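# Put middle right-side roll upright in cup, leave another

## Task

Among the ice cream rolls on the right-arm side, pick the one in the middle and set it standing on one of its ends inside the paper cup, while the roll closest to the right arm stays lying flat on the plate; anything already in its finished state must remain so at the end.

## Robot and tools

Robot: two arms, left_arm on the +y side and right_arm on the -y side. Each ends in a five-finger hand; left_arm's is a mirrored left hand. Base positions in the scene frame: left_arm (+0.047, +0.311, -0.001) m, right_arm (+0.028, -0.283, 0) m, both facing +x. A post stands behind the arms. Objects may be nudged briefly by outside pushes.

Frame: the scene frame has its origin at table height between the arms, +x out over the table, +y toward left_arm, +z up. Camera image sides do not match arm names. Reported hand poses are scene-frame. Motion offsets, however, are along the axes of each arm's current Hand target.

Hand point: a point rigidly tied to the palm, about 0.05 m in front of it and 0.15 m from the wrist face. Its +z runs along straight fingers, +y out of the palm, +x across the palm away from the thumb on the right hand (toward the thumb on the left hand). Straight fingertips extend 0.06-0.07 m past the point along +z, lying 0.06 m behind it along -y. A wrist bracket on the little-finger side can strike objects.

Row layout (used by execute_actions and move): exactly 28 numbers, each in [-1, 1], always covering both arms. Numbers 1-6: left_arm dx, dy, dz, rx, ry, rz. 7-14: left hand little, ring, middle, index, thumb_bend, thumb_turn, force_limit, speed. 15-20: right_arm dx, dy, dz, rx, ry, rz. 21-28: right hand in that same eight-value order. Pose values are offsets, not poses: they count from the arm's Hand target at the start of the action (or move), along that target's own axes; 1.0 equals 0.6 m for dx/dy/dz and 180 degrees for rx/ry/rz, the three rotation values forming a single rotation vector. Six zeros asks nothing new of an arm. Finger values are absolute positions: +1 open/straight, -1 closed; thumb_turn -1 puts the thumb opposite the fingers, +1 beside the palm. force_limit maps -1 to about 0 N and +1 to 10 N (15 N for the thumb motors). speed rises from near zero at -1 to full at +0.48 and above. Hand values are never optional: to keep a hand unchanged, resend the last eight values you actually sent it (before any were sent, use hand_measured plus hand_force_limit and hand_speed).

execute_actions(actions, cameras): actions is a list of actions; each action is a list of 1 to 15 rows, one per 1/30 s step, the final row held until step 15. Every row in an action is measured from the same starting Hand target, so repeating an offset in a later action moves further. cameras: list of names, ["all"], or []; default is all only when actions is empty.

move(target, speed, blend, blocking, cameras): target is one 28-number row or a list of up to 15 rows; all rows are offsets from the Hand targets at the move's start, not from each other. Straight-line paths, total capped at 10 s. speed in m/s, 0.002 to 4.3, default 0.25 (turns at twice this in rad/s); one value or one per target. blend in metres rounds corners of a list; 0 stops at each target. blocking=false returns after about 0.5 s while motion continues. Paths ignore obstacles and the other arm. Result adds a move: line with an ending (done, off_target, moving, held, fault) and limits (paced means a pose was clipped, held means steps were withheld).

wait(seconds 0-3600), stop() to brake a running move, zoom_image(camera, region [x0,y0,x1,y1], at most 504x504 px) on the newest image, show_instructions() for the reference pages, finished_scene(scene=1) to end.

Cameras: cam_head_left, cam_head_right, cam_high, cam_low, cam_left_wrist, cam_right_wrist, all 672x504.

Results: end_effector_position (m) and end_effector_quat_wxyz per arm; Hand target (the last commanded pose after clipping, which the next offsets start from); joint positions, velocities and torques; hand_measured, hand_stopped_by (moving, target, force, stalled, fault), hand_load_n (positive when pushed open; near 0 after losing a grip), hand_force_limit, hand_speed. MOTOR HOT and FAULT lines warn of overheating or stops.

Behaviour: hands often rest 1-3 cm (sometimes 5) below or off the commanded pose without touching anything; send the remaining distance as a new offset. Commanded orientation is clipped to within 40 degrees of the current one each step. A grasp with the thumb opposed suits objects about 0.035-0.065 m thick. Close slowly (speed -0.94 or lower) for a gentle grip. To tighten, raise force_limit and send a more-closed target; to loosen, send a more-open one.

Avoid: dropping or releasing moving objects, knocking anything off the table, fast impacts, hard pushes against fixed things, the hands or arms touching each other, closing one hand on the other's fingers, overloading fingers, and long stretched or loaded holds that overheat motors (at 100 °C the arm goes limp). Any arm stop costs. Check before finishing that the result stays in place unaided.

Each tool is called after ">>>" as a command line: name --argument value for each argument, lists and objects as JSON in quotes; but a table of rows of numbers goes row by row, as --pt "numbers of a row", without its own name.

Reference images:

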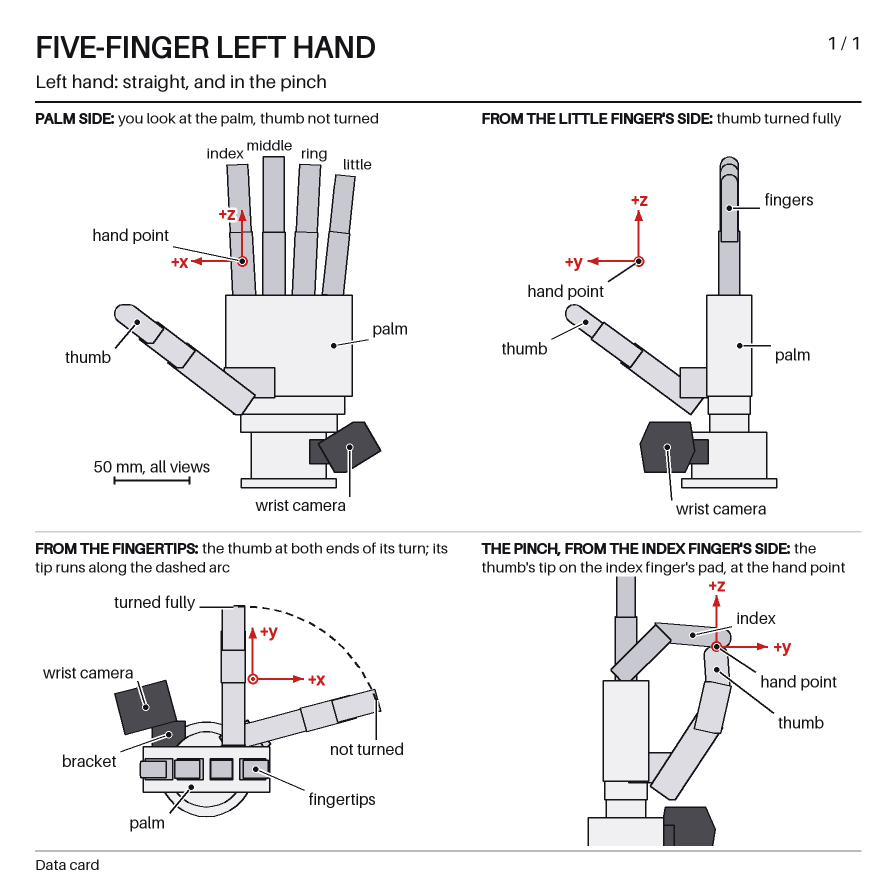

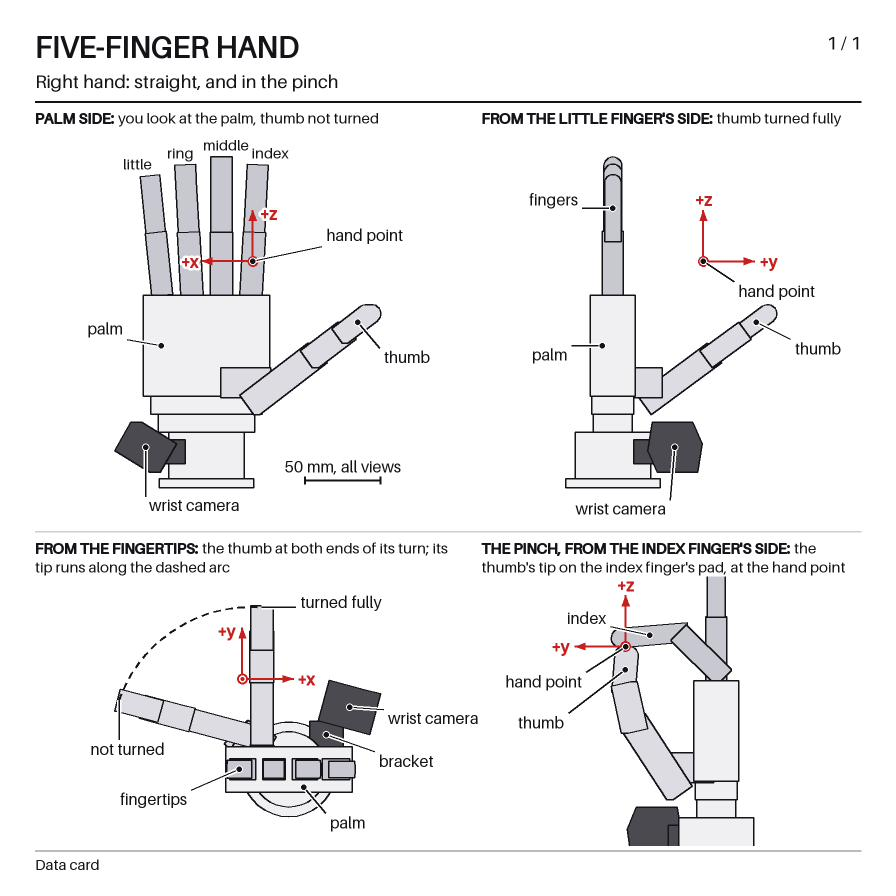

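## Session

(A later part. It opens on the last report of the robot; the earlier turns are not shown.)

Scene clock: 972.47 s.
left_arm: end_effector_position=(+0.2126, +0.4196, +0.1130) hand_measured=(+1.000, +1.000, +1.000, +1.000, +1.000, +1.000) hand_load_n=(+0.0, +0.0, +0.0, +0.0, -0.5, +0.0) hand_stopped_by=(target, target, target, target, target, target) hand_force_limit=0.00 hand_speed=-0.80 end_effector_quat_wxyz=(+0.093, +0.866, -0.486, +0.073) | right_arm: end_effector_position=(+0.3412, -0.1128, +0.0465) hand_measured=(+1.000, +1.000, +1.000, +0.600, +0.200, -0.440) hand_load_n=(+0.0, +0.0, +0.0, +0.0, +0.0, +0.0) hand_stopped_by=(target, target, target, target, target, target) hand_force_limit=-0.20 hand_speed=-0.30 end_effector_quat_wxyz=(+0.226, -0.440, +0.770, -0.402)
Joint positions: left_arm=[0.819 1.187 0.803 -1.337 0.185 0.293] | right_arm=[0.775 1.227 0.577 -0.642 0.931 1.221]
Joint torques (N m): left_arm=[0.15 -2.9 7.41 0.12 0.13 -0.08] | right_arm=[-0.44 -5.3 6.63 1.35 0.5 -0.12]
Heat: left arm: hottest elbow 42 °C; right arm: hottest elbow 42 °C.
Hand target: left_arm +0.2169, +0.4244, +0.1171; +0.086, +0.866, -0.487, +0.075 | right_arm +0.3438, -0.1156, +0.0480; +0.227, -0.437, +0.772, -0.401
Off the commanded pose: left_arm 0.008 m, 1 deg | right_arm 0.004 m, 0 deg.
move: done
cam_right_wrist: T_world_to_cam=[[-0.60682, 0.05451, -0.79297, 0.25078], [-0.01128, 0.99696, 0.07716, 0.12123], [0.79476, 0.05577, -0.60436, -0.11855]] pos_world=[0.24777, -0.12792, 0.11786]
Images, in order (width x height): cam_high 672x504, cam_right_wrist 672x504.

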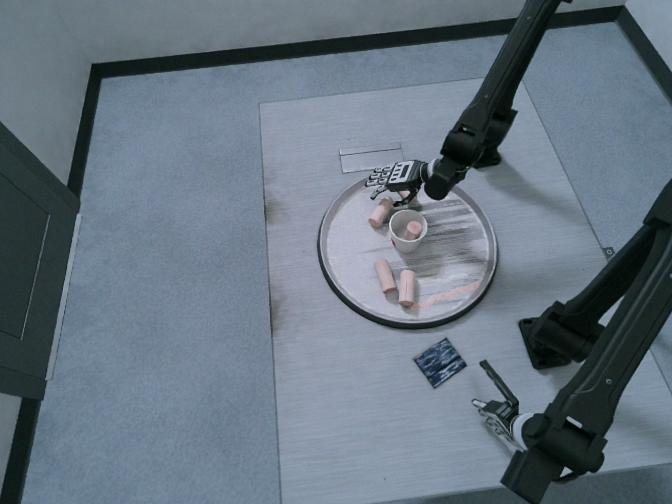

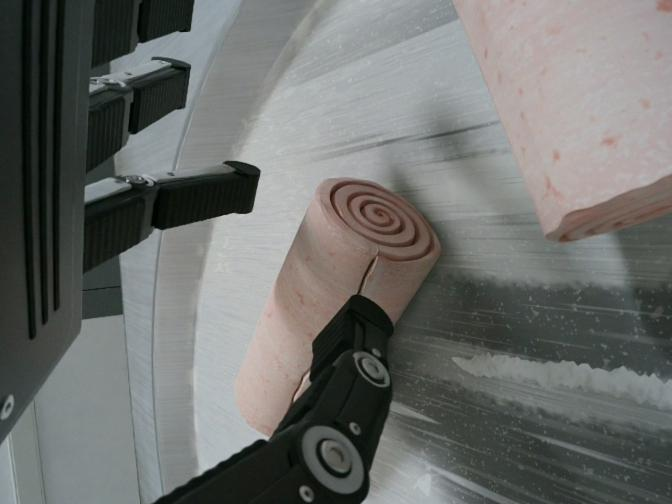

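>>> move --target '[0,0,0,0,0,0,1,1,1,1,1,1,0,-0.8,-0.005,0.031,0.0225,0,0.0364,0.0255,1,1,1,0.6,0.2,-0.44,-0.2,-0.3]' --speed 0.05 --cameras '["cam_right_wrist","cam_high","cam_low"]'

>>> zoom_image --camera "cam_high" --region '[340, 150, 440, 250]'

>>> zoom_image --camera "cam_low" --region '[210, 180, 330, 280]'

Scene clock: 991.27 s.
left_arm: end_effector_position=(+0.2126, +0.4196, +0.1130) hand_measured=(+1.000, +1.000, +1.000, +1.000, +1.000, +1.000) hand_load_n=(+0.0, +0.0, +0.0, +0.0, +0.0, +0.0) hand_stopped_by=(target, target, target, target, target, target) hand_force_limit=0.00 hand_speed=-0.80 end_effector_quat_wxyz=(+0.093, +0.866, -0.486, +0.073) | right_arm: end_effector_position=(+0.3374, -0.1260, +0.0182) hand_measured=(+1.000, +1.000, +1.000, +0.600, +0.200, -0.440) hand_load_n=(+0.0, +0.0, +0.0, +0.0, +0.0, +0.0) hand_stopped_by=(target, target, target, target, target, target) hand_force_limit=-0.20 hand_speed=-0.30 end_effector_quat_wxyz=(+0.189, -0.386, +0.800, -0.419)
Joint positions: left_arm=[0.819 1.187 0.803 -1.337 0.185 0.293] | right_arm=[0.775 1.353 0.601 -0.755 0.953 1.468]
Joint torques (N m): left_arm=[0.26 -3.02 7.41 0.13 0.13 -0.09] | right_arm=[1.61 -4.72 8.59 -0.01 0.78 0.11]
Heat: left arm: hottest elbow 42 °C; right arm: hottest elbow 42 °C.
Hand target: left_arm +0.2169, +0.4244, +0.1171; +0.086, +0.866, -0.487, +0.075 | right_arm +0.3456, -0.1133, +0.0248; +0.198, -0.382, +0.801, -0.416
Off the commanded pose: left_arm 0.008 m, 1 deg | right_arm 0.017 m, 1 deg.
move: off_target (right_arm)
cam_right_wrist: T_world_to_cam=[[-0.60207, 0.13634, -0.78672, 0.23532], [0.13545, 0.98847, 0.06765, 0.08615], [0.78687, -0.06583, -0.61359, -0.14436]] pos_world=[0.24361, -0.12675, 0.09072]
Images, in order (width x height): cam_high 672x504, cam_low 672x504, cam_right_wrist 672x504.

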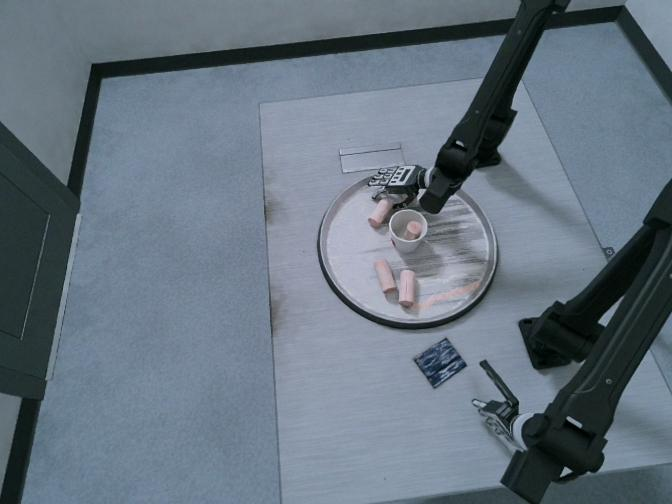

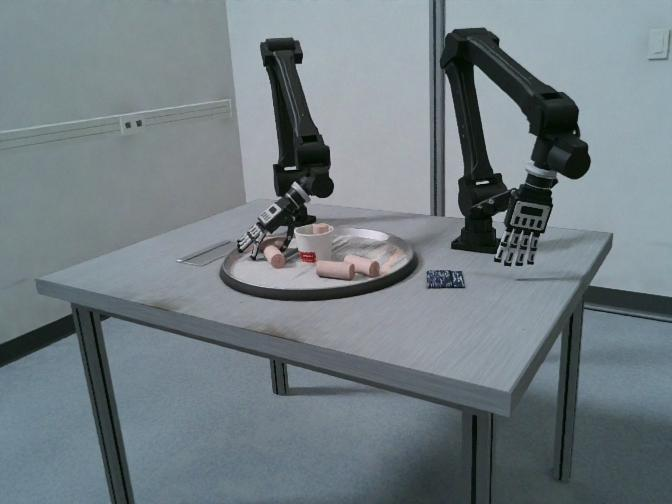

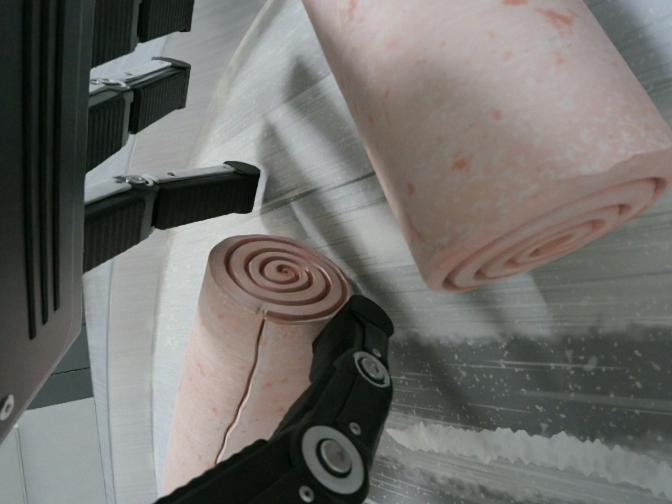

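Scaled by 5.040 from the camera's image (finer frame: 960x720).

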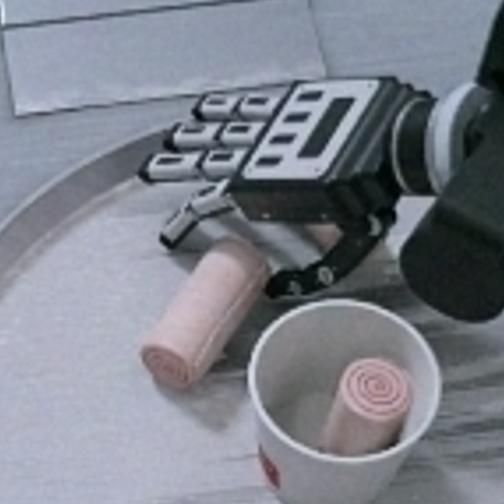

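Scaled by 4.200 from the camera's image (finer frame: 960x720).

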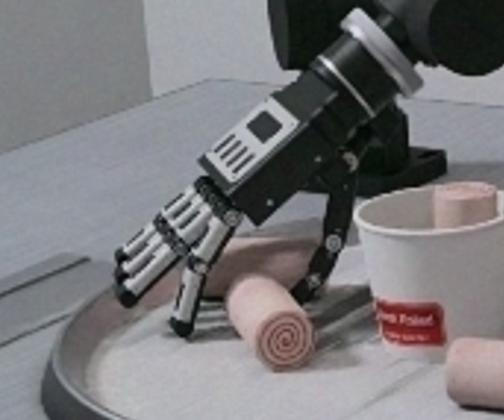

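>>> move --target '[0,0,0,0,0,0,1,1,1,1,1,1,0,-0.8,-0.0243,-0.012,-0.009,0,0,0,1,1,1,0.6,0.2,-0.44,-0.2,-0.3]' --speed 0.05 --cameras '["cam_right_wrist","cam_high","cam_low"]'

>>> zoom_image --camera "cam_high" --region '[340, 150, 440, 250]'

Scene clock: 1002.43 s.
left_arm: end_effector_position=(+0.2126, +0.4196, +0.1130) hand_measured=(+1.000, +1.000, +1.000, +1.000, +1.000, +1.000) hand_load_n=(+0.0, +0.0, +0.0, +0.0, +0.0, +0.0) hand_stopped_by=(target, target, target, target, target, target) hand_force_limit=0.00 hand_speed=-0.80 end_effector_quat_wxyz=(+0.093, +0.866, -0.486, +0.073) | right_arm: end_effector_position=(+0.3487, -0.1141, +0.0292) hand_measured=(+1.000, +1.000, +1.000, +0.600, +0.200, -0.440) hand_load_n=(+0.0, +0.0, +0.0, +0.0, +0.0, +0.0) hand_stopped_by=(target, target, target, target, target, target) hand_force_limit=-0.20 hand_speed=-0.30 end_effector_quat_wxyz=(+0.191, -0.383, +0.801, -0.418)
Joint positions: left_arm=[0.819 1.187 0.803 -1.337 0.185 0.293] | right_arm=[0.775 1.369 0.654 -0.79 0.954 1.473]
Joint torques (N m): left_arm=[0.44 -2.96 7.39 0.16 0.13 -0.08] | right_arm=[1.96 -4.95 8.54 -0.01 0.76 0.11]
Heat: left arm: hottest elbow 42 °C; right arm: hottest elbow 42 °C.
Hand target: left_arm +0.2169, +0.4244, +0.1171; +0.086, +0.866, -0.487, +0.075 | right_arm +0.3546, -0.1018, +0.0339; +0.198, -0.382, +0.801, -0.416
Off the commanded pose: left_arm 0.008 m, 1 deg | right_arm 0.014 m, 1 deg.
move: off_target (right_arm)
cam_right_wrist: T_world_to_cam=[[-0.59776, 0.14182, -0.78903, 0.24832], [0.13843, 0.9877, 0.07266, 0.07075], [0.78963, -0.0658, -0.61004, -0.1467]] pos_world=[0.25448, -0.11475, 0.10129]
Images, in order (width x height): cam_high 672x504, cam_low 672x504, cam_right_wrist 672x504.

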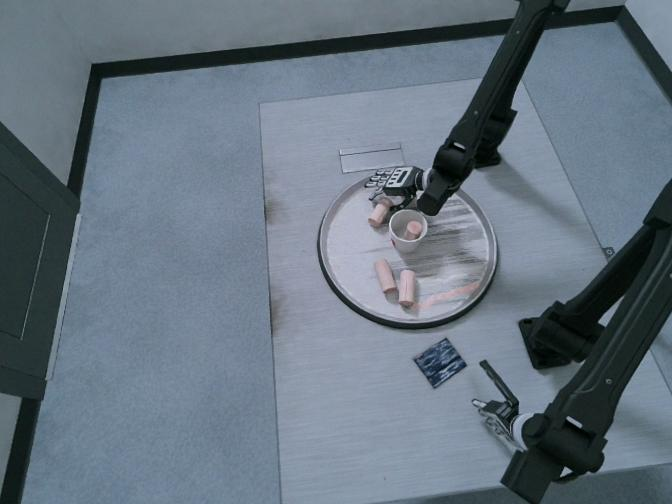

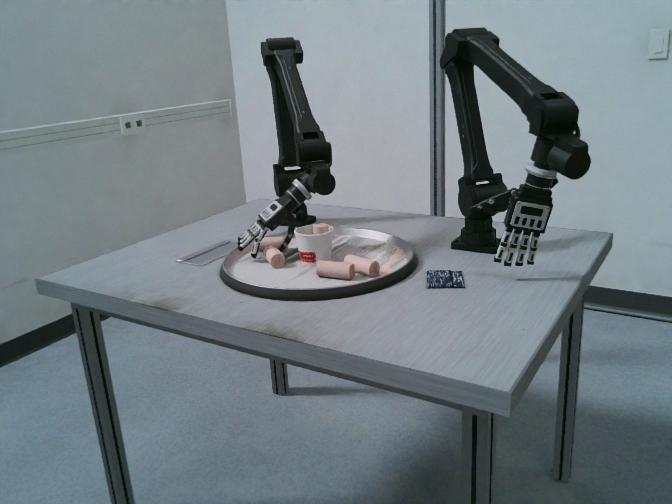

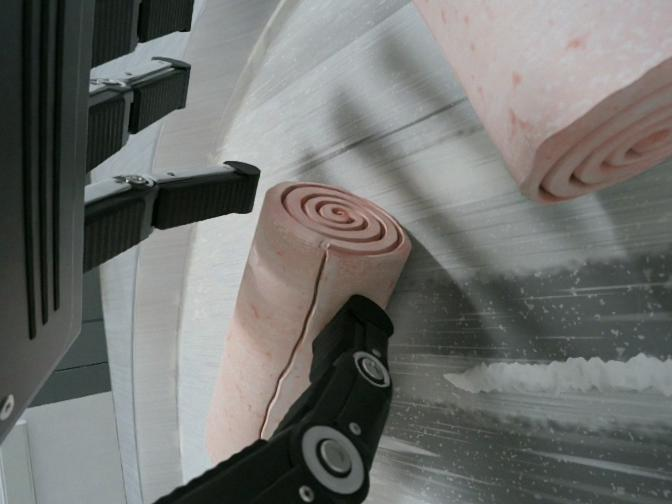

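Scaled by 5.040 from the camera's image (finer frame: 960x720).

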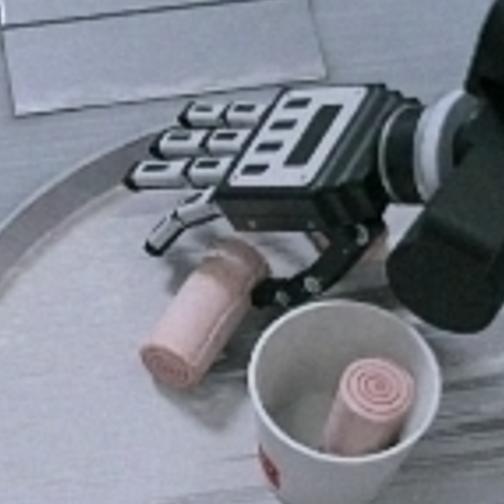

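>>> move --target '[0,0,0,0,0,0,1,1,1,1,1,1,0,-0.8,0,0.011,0.0077,0,0,0,1,1,1,0.6,0.2,-0.44,-0.2,-0.3]' --speed 0.05 --cameras '["cam_right_wrist","cam_low"]'

>>> zoom_image --camera "cam_low" --region '[210, 180, 330, 280]'

Scene clock: 1009.97 s.
left_arm: end_effector_position=(+0.2126, +0.4196, +0.1130) hand_measured=(+1.000, +1.000, +1.000, +1.000, +1.000, +1.000) hand_load_n=(+0.0, +0.0, +0.0, +0.0, +0.0, +0.0) hand_stopped_by=(target, target, target, target, target, target) hand_force_limit=0.00 hand_speed=-0.80 end_effector_quat_wxyz=(+0.093, +0.866, -0.486, +0.073) | right_arm: end_effector_position=(+0.3484, -0.1145, +0.0228) hand_measured=(+1.000, +1.000, +1.000, +0.600, +0.200, -0.440) hand_load_n=(+0.0, +0.0, +0.0, +0.0, +0.0, +0.0) hand_stopped_by=(target, target, target, target, target, target) hand_force_limit=-0.20 hand_speed=-0.30 end_effector_quat_wxyz=(+0.186, -0.385, +0.800, -0.420)
Joint positions: left_arm=[0.819 1.187 0.803 -1.337 0.185 0.293] | right_arm=[0.775 1.39 0.654 -0.783 0.954 1.475]
Joint torques (N m): left_arm=[0.44 -2.73 7.42 0.12 0.13 -0.09] | right_arm=[1.96 -5.36 7.71 0.84 0.75 0.11]
Heat: left arm: hottest elbow 42 °C; right arm: hottest elbow 41 °C.
Hand target: left_arm +0.2169, +0.4244, +0.1171; +0.086, +0.866, -0.487, +0.075 | right_arm +0.3546, -0.1018, +0.0259; +0.198, -0.382, +0.801, -0.416
Off the commanded pose: left_arm 0.008 m, 1 deg | right_arm 0.014 m, 2 deg.
move: off_target (right_arm)
cam_right_wrist: T_world_to_cam=[[-0.60428, 0.13476, -0.78529, 0.24457], [0.13988, 0.98823, 0.06195, 0.07147], [0.7844, -0.07241, -0.61602, -0.14932]] pos_world=[0.25492, -0.1144, 0.09564]
Images, in order (width x height): cam_low 672x504, cam_right_wrist 672x504.

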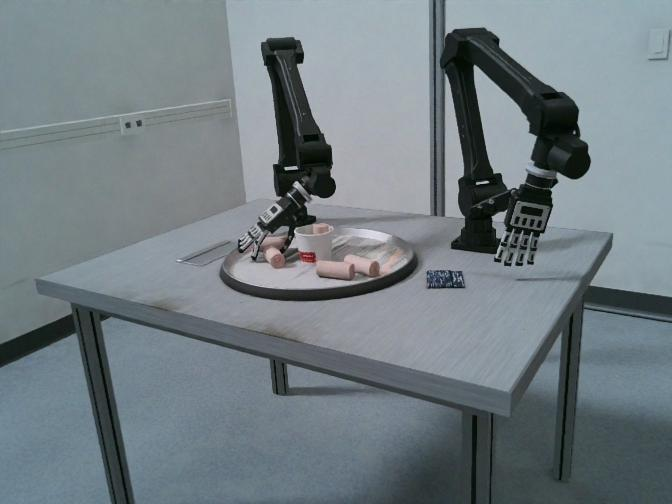

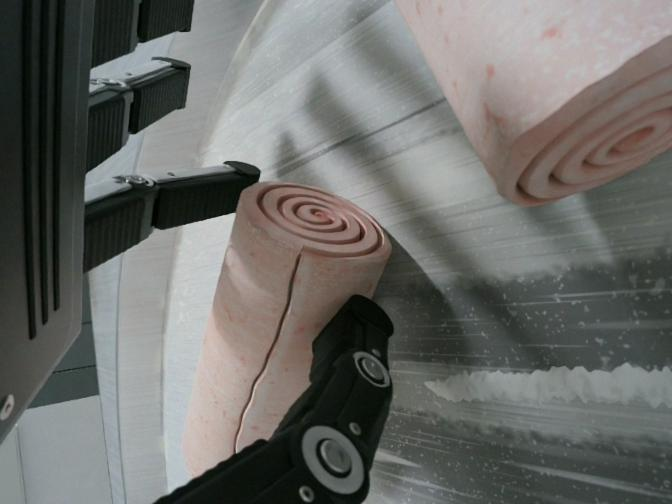

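Scaled by 4.200 from the camera's image (finer frame: 960x720).

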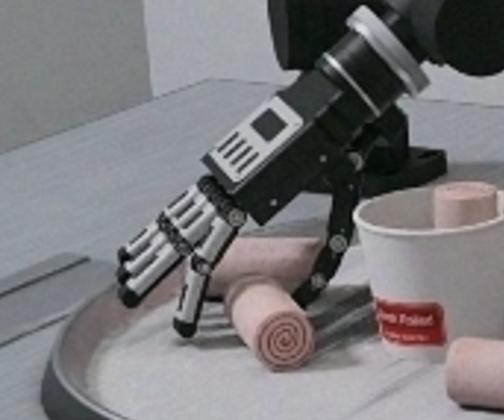

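>>> move --target '[0,0,0,0,0,0,1,1,1,1,1,1,0,-0.8,0,0,0,0,0,0,1,1,1,-0.1,0.2,-0.44,-0.4,-0.8]' --speed 0.05 --cameras '["cam_right_wrist","cam_low"]'

>>> zoom_image --camera "cam_low" --region '[210, 180, 330, 280]'

Scene clock: 1017.57 s.
left_arm: end_effector_position=(+0.2126, +0.4196, +0.1130) hand_measured=(+1.000, +1.000, +1.000, +1.000, +1.000, +1.000) hand_load_n=(+0.0, +0.0, +0.0, +0.0, +0.0, +0.0) hand_stopped_by=(target, target, target, target, target, target) hand_force_limit=0.00 hand_speed=-0.80 end_effector_quat_wxyz=(+0.093, +0.866, -0.486, +0.073) | right_arm: end_effector_position=(+0.3486, -0.1145, +0.0229) hand_measured=(+1.000, +1.000, +1.000, +0.122, +0.200, -0.440) hand_load_n=(+0.0, +0.0, +0.0, +3.5, +3.5, +0.0) hand_stopped_by=(target, target, target, force, target, target) hand_force_limit=-0.40 hand_speed=-0.80 end_effector_quat_wxyz=(+0.186, -0.385, +0.800, -0.421)
Joint positions: left_arm=[0.819 1.187 0.803 -1.337 0.185 0.293] | right_arm=[0.775 1.39 0.654 -0.783 0.955 1.475]
Joint torques (N m): left_arm=[0.09 -2.84 7.34 0.1 0.14 -0.1] | right_arm=[1.96 -5.36 7.68 0.83 0.72 0.11]
Heat: left arm: hottest elbow 42 °C; right arm: hottest elbow 41 °C.
Hand target: left_arm +0.2169, +0.4244, +0.1171; +0.086, +0.866, -0.487, +0.075 | right_arm +0.3546, -0.1017, +0.0259; +0.198, -0.382, +0.801, -0.416
Off the commanded pose: left_arm 0.008 m, 1 deg | right_arm 0.014 m, 2 deg.
move: done
cam_right_wrist: T_world_to_cam=[[-0.60367, 0.13474, -0.78576, 0.24445], [0.14014, 0.9882, 0.06179, 0.07142], [0.78482, -0.07281, -0.61543, -0.14953]] pos_world=[0.25491, -0.1144, 0.09564]
Images, in order (width x height): cam_low 672x504, cam_right_wrist 672x504.

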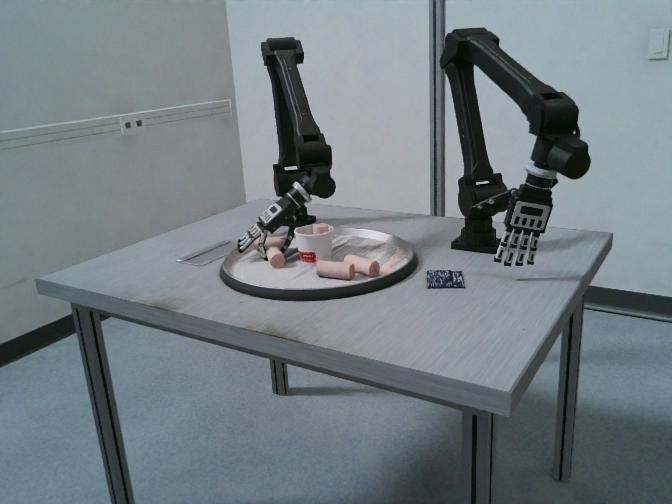

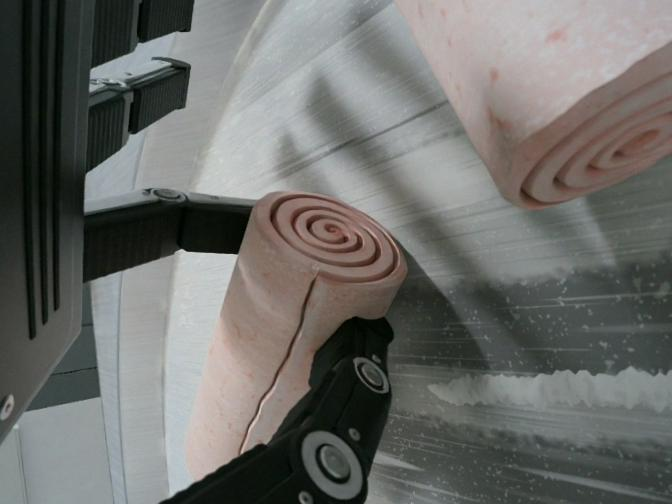

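Scaled by 4.200 from the camera's image (finer frame: 960x720).

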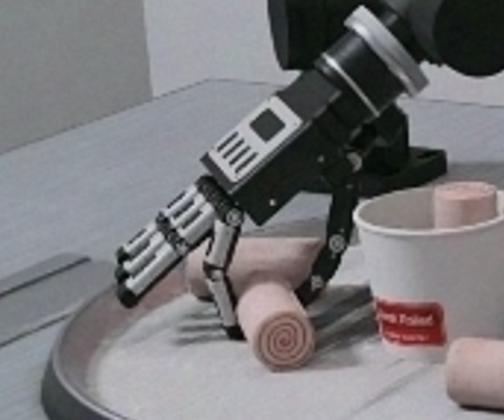

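>>> move --target '[0,0,0,0,0,0,1,1,1,1,1,1,0,-0.8,0,0,0,0,0,0,1,1,1,-0.3,0.2,-0.44,0.5,-0.85]' --speed 0.05 --cameras '["cam_right_wrist","cam_low"]'

>>> zoom_image --camera "cam_low" --region '[210, 180, 330, 280]'

Scene clock: 1024.03 s.
left_arm: end_effector_position=(+0.2126, +0.4196, +0.1130) hand_measured=(+1.000, +1.000, +1.000, +1.000, +1.000, +1.000) hand_load_n=(+0.0, +0.0, +0.0, +0.0, +0.0, +0.0) hand_stopped_by=(target, target, target, target, target, target) hand_force_limit=0.00 hand_speed=-0.80 end_effector_quat_wxyz=(+0.093, +0.866, -0.486, +0.073) | right_arm: end_effector_position=(+0.3486, -0.1145, +0.0229) hand_measured=(+1.000, +1.000, +1.000, +0.028, +0.202, -0.440) hand_load_n=(+0.0, +0.0, +0.0, +7.5, +8.0, +0.5) hand_stopped_by=(target, target, target, force, target, target) hand_force_limit=0.50 hand_speed=-0.85 end_effector_quat_wxyz=(+0.186, -0.385, +0.800, -0.421)
Joint positions: left_arm=[0.819 1.187 0.803 -1.337 0.185 0.293] | right_arm=[0.775 1.39 0.654 -0.783 0.955 1.475]
Joint torques (N m): left_arm=[0.26 -2.78 7.36 0.1 0.14 -0.08] | right_arm=[1.9 -5.36 7.66 0.81 0.73 0.11]
Heat: left arm: hottest elbow 42 °C; right arm: hottest elbow 41 °C.
Hand target: left_arm +0.2169, +0.4244, +0.1171; +0.086, +0.866, -0.487, +0.075 | right_arm +0.3546, -0.1017, +0.0259; +0.198, -0.382, +0.801, -0.416
Off the commanded pose: left_arm 0.008 m, 1 deg | right_arm 0.014 m, 2 deg.
move: done
cam_right_wrist: T_world_to_cam=[[-0.60367, 0.13474, -0.78576, 0.24445], [0.14014, 0.9882, 0.06179, 0.07142], [0.78482, -0.07281, -0.61543, -0.14953]] pos_world=[0.25491, -0.1144, 0.09564]
Images, in order (width x height): cam_low 672x504, cam_right_wrist 672x504.

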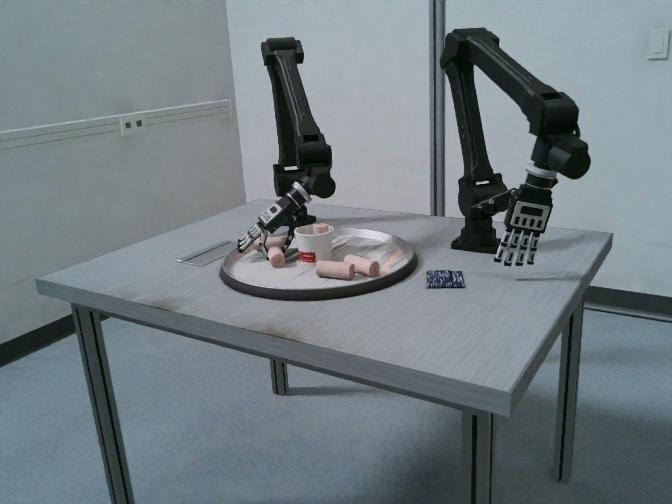

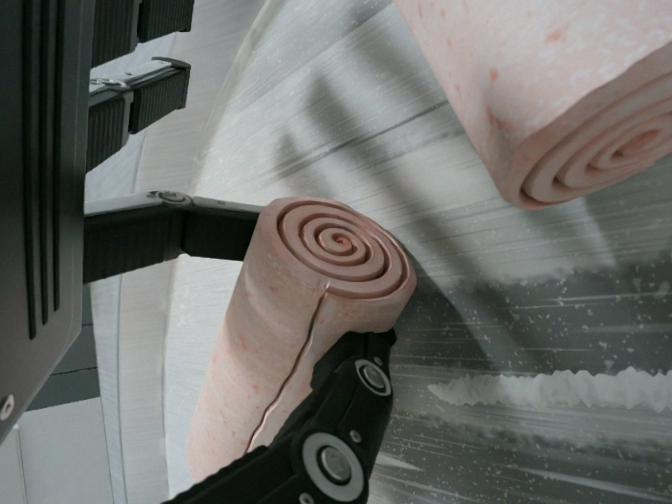

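Scaled by 4.200 from the camera's image (finer frame: 960x720).

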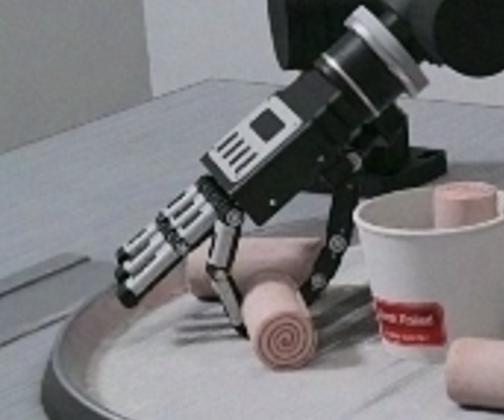

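>>> move --target '[0,0,0,0,0,0,1,1,1,1,1,1,0,-0.8,0,-0.0683,-0.0478,0,0,0,1,1,1,-0.3,0.2,-0.44,0.5,-0.85]' --speed 0.05 --cameras '["cam_right_wrist","cam_low","cam_high"]'

>>> zoom_image --camera "cam_low" --region '[210, 180, 330, 280]'

>>> zoom_image --camera "cam_high" --region '[340, 150, 440, 250]'

Scene clock: 1030.80 s.
left_arm: end_effector_position=(+0.2126, +0.4196, +0.1130) hand_measured=(+1.000, +1.000, +1.000, +1.000, +1.000, +1.000) hand_load_n=(+0.0, +0.0, +0.0, +0.0, +0.0, +0.0) hand_stopped_by=(target, target, target, target, target, target) hand_force_limit=0.00 hand_speed=-0.80 end_effector_quat_wxyz=(+0.093, +0.866, -0.486, +0.073) | right_arm: end_effector_position=(+0.3449, -0.1185, +0.0589) hand_measured=(+1.000, +1.000, +1.000, +0.028, +0.202, -0.440) hand_load_n=(+0.0, -0.5, +0.0, +7.5, +8.5, +0.5) hand_stopped_by=(target, target, target, force, target, target) hand_force_limit=0.50 hand_speed=-0.85 end_effector_quat_wxyz=(+0.177, -0.390, +0.798, -0.424)
Joint positions: left_arm=[0.819 1.187 0.803 -1.337 0.185 0.293] | right_arm=[0.775 1.311 0.702 -0.933 0.955 1.475]
Joint torques (N m): left_arm=[0.21 -3.08 7.35 0.09 0.13 -0.09] | right_arm=[1.85 -6.53 9.73 -0.01 0.72 0.1]
Heat: left arm: hottest elbow 42 °C; right arm: hottest elbow 41 °C.
Hand target: left_arm +0.2169, +0.4244, +0.1171; +0.086, +0.866, -0.487, +0.075 | right_arm +0.3546, -0.1019, +0.0758; +0.198, -0.382, +0.801, -0.416
Off the commanded pose: left_arm 0.008 m, 1 deg | right_arm 0.026 m, 3 deg.
move: off_target (right_arm)
cam_right_wrist: T_world_to_cam=[[-0.61558, 0.12177, -0.77861, 0.27328], [0.1409, 0.98908, 0.04328, 0.07452], [0.77538, -0.08306, -0.62601, -0.12209]] pos_world=[0.25239, -0.11712, 0.13312]
Images, in order (width x height): cam_high 672x504, cam_low 672x504, cam_right_wrist 672x504.

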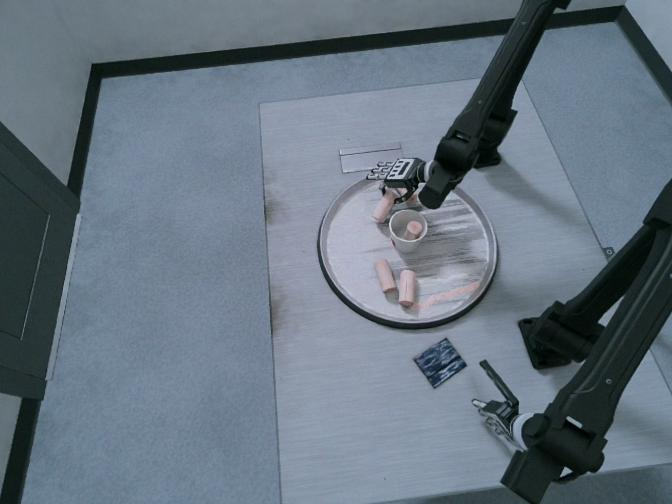

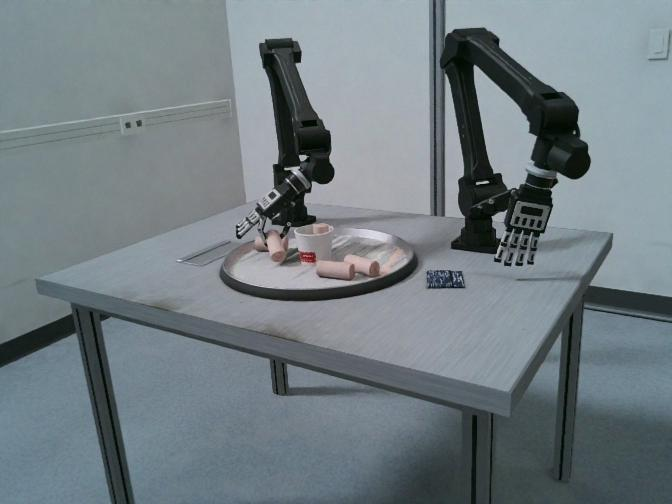

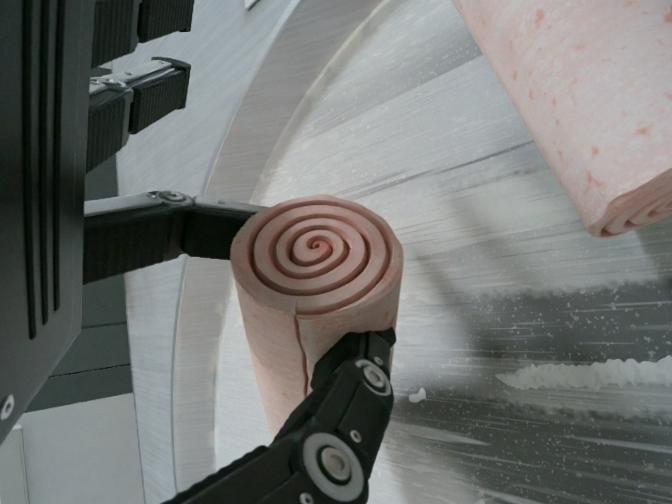

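Scaled by 4.200 from the camera's image (finer frame: 960x720).

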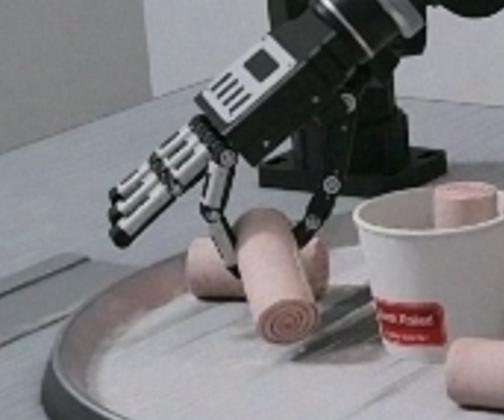

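Scaled by 5.040 from the camera's image (finer frame: 960x720).

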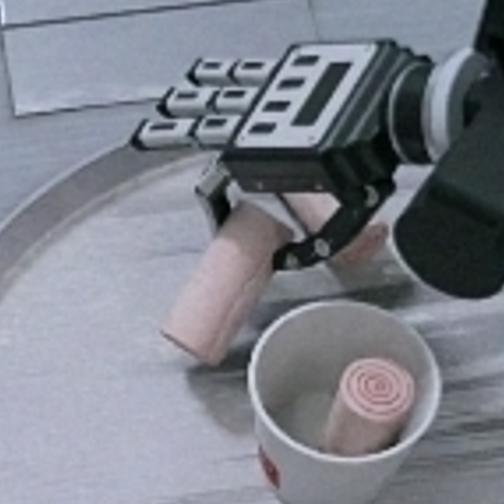

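>>> move --target '[0,0,0,0,0,0,1,1,1,1,1,1,0,-0.8,0,-0.1229,-0.086,0,0,0,1,1,1,-0.3,0.2,-0.44,0.5,-0.85]' --speed 0.06 --cameras '["cam_right_wrist","cam_low","cam_high","cam_head_left","cam_head_right"]'

>>> zoom_image --camera "cam_low" --region '[210, 160, 330, 260]'

>>> zoom_image --camera "cam_high" --region '[340, 150, 440, 250]'

Scene clock: 1039.33 s.
left_arm: end_effector_position=(+0.2126, +0.4196, +0.1130) hand_measured=(+1.000, +1.000, +1.000, +1.000, +1.000, +1.000) hand_load_n=(+0.0, +0.0, +0.0, +0.0, +0.0, +0.0) hand_stopped_by=(target, target, target, target, target, target) hand_force_limit=0.00 hand_speed=-0.80 end_effector_quat_wxyz=(+0.093, +0.866, -0.486, +0.073) | right_arm: end_effector_position=(+0.3471, -0.1161, +0.1457) hand_measured=(+1.000, +1.000, +1.000, +0.028, +0.202, -0.440) hand_load_n=(+0.0, -0.5, +0.0, +7.5, +8.5, +0.5) hand_stopped_by=(target, target, target, force, target, target) hand_force_limit=0.50 hand_speed=-0.85 end_effector_quat_wxyz=(+0.176, -0.390, +0.798, -0.425)
Joint positions: left_arm=[0.819 1.187 0.803 -1.337 0.185 0.293] | right_arm=[0.775 1.197 0.862 -1.209 0.955 1.475]
Joint torques (N m): left_arm=[0.44 -2.84 7.41 0.13 0.14 -0.08] | right_arm=[1.85 -5.95 11.03 -0.01 0.71 0.08]
Heat: left arm: hottest elbow 42 °C; right arm: hottest elbow 41 °C.
Hand target: left_arm +0.2169, +0.4244, +0.1171; +0.086, +0.866, -0.487, +0.075 | right_arm +0.3548, -0.1019, +0.1659; +0.199, -0.382, +0.801, -0.416
Off the commanded pose: left_arm 0.008 m, 1 deg | right_arm 0.026 m, 3 deg.
move: off_target (right_arm)
cam_right_wrist: T_world_to_cam=[[-0.61682, 0.12047, -0.77783, 0.34206], [0.141, 0.98914, 0.04139, 0.06835], [0.77437, -0.08414, -0.62711, -0.06889]] pos_world=[0.2547, -0.11461, 0.22003]
Images, in order (width x height): cam_head_left 672x504, cam_head_right 672x504, cam_high 672x504, cam_low 672x504, cam_right_wrist 672x504.

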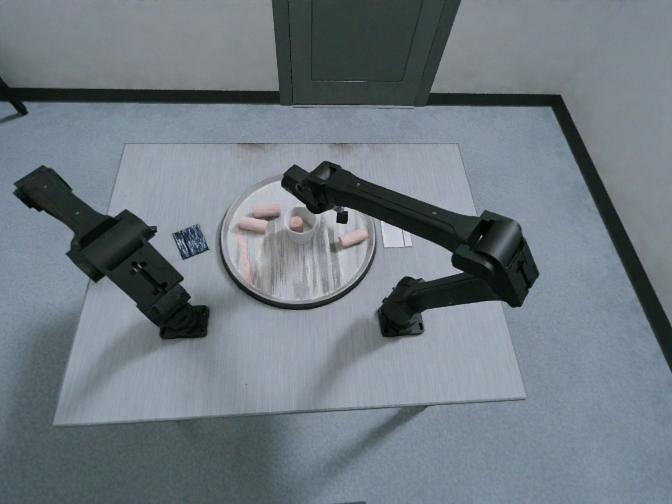

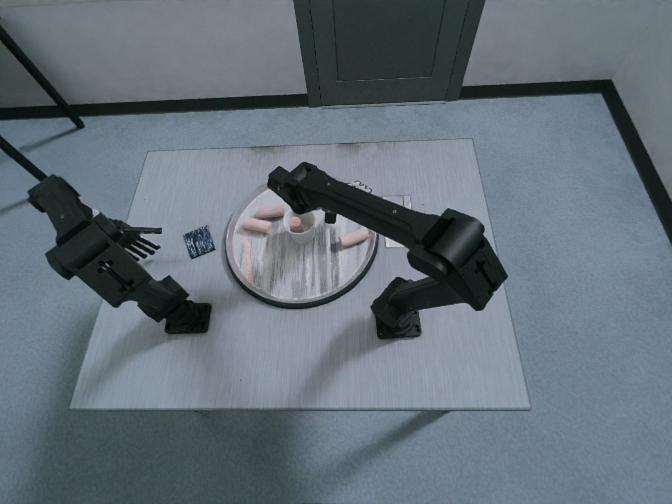

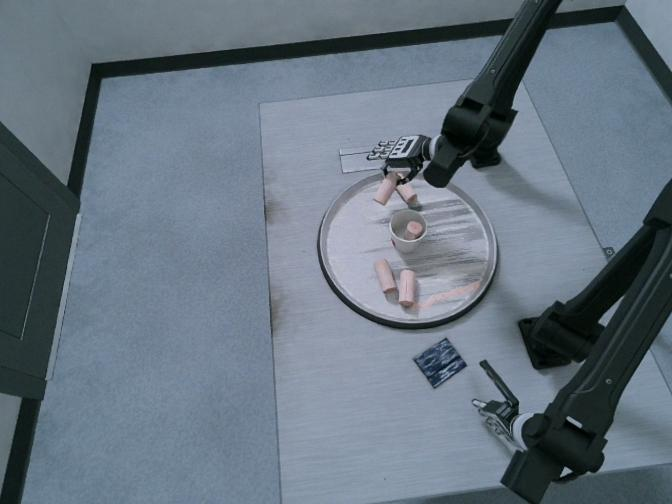

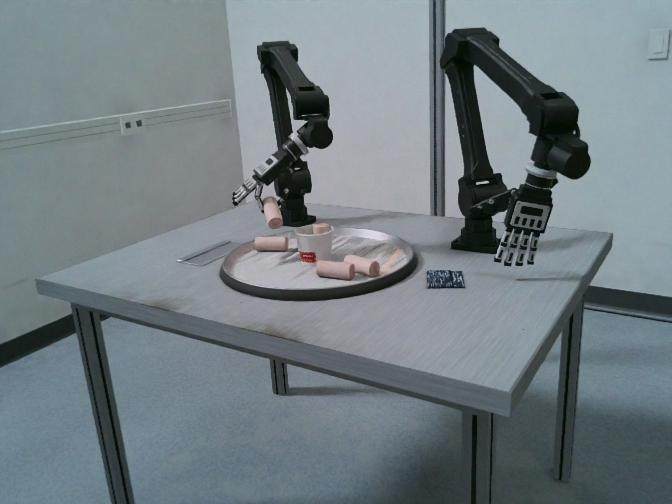

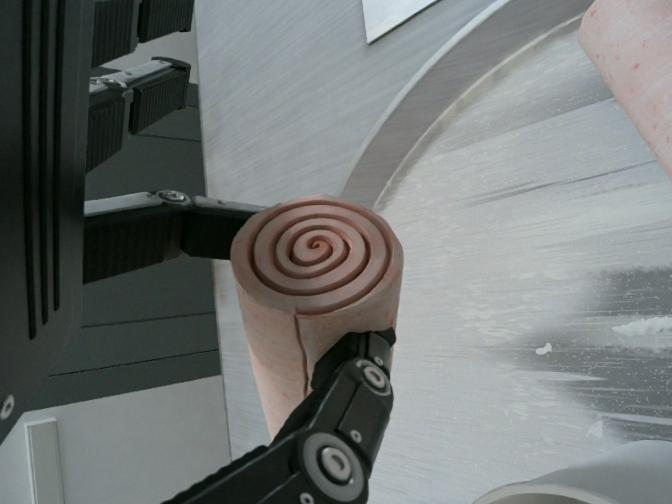

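Scaled by 4.200 from the camera's image (finer frame: 960x720).

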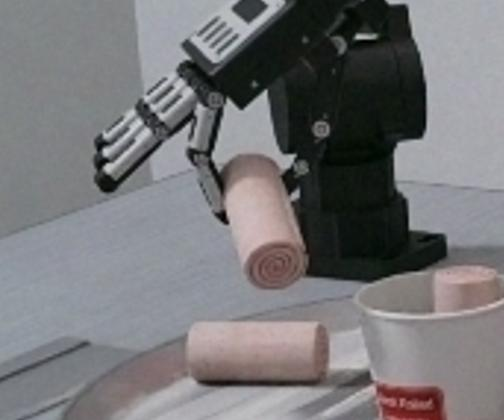

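Scaled by 5.040 from the camera's image (finer frame: 960x720).

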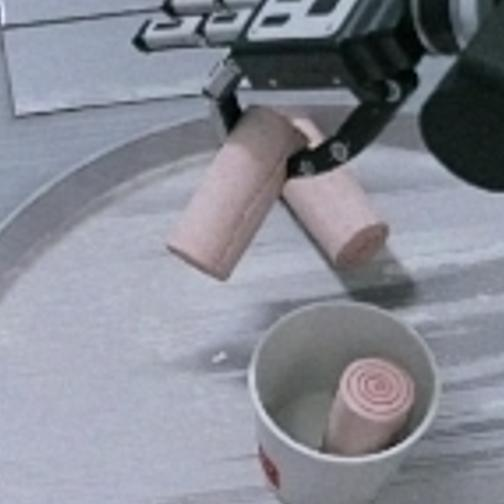

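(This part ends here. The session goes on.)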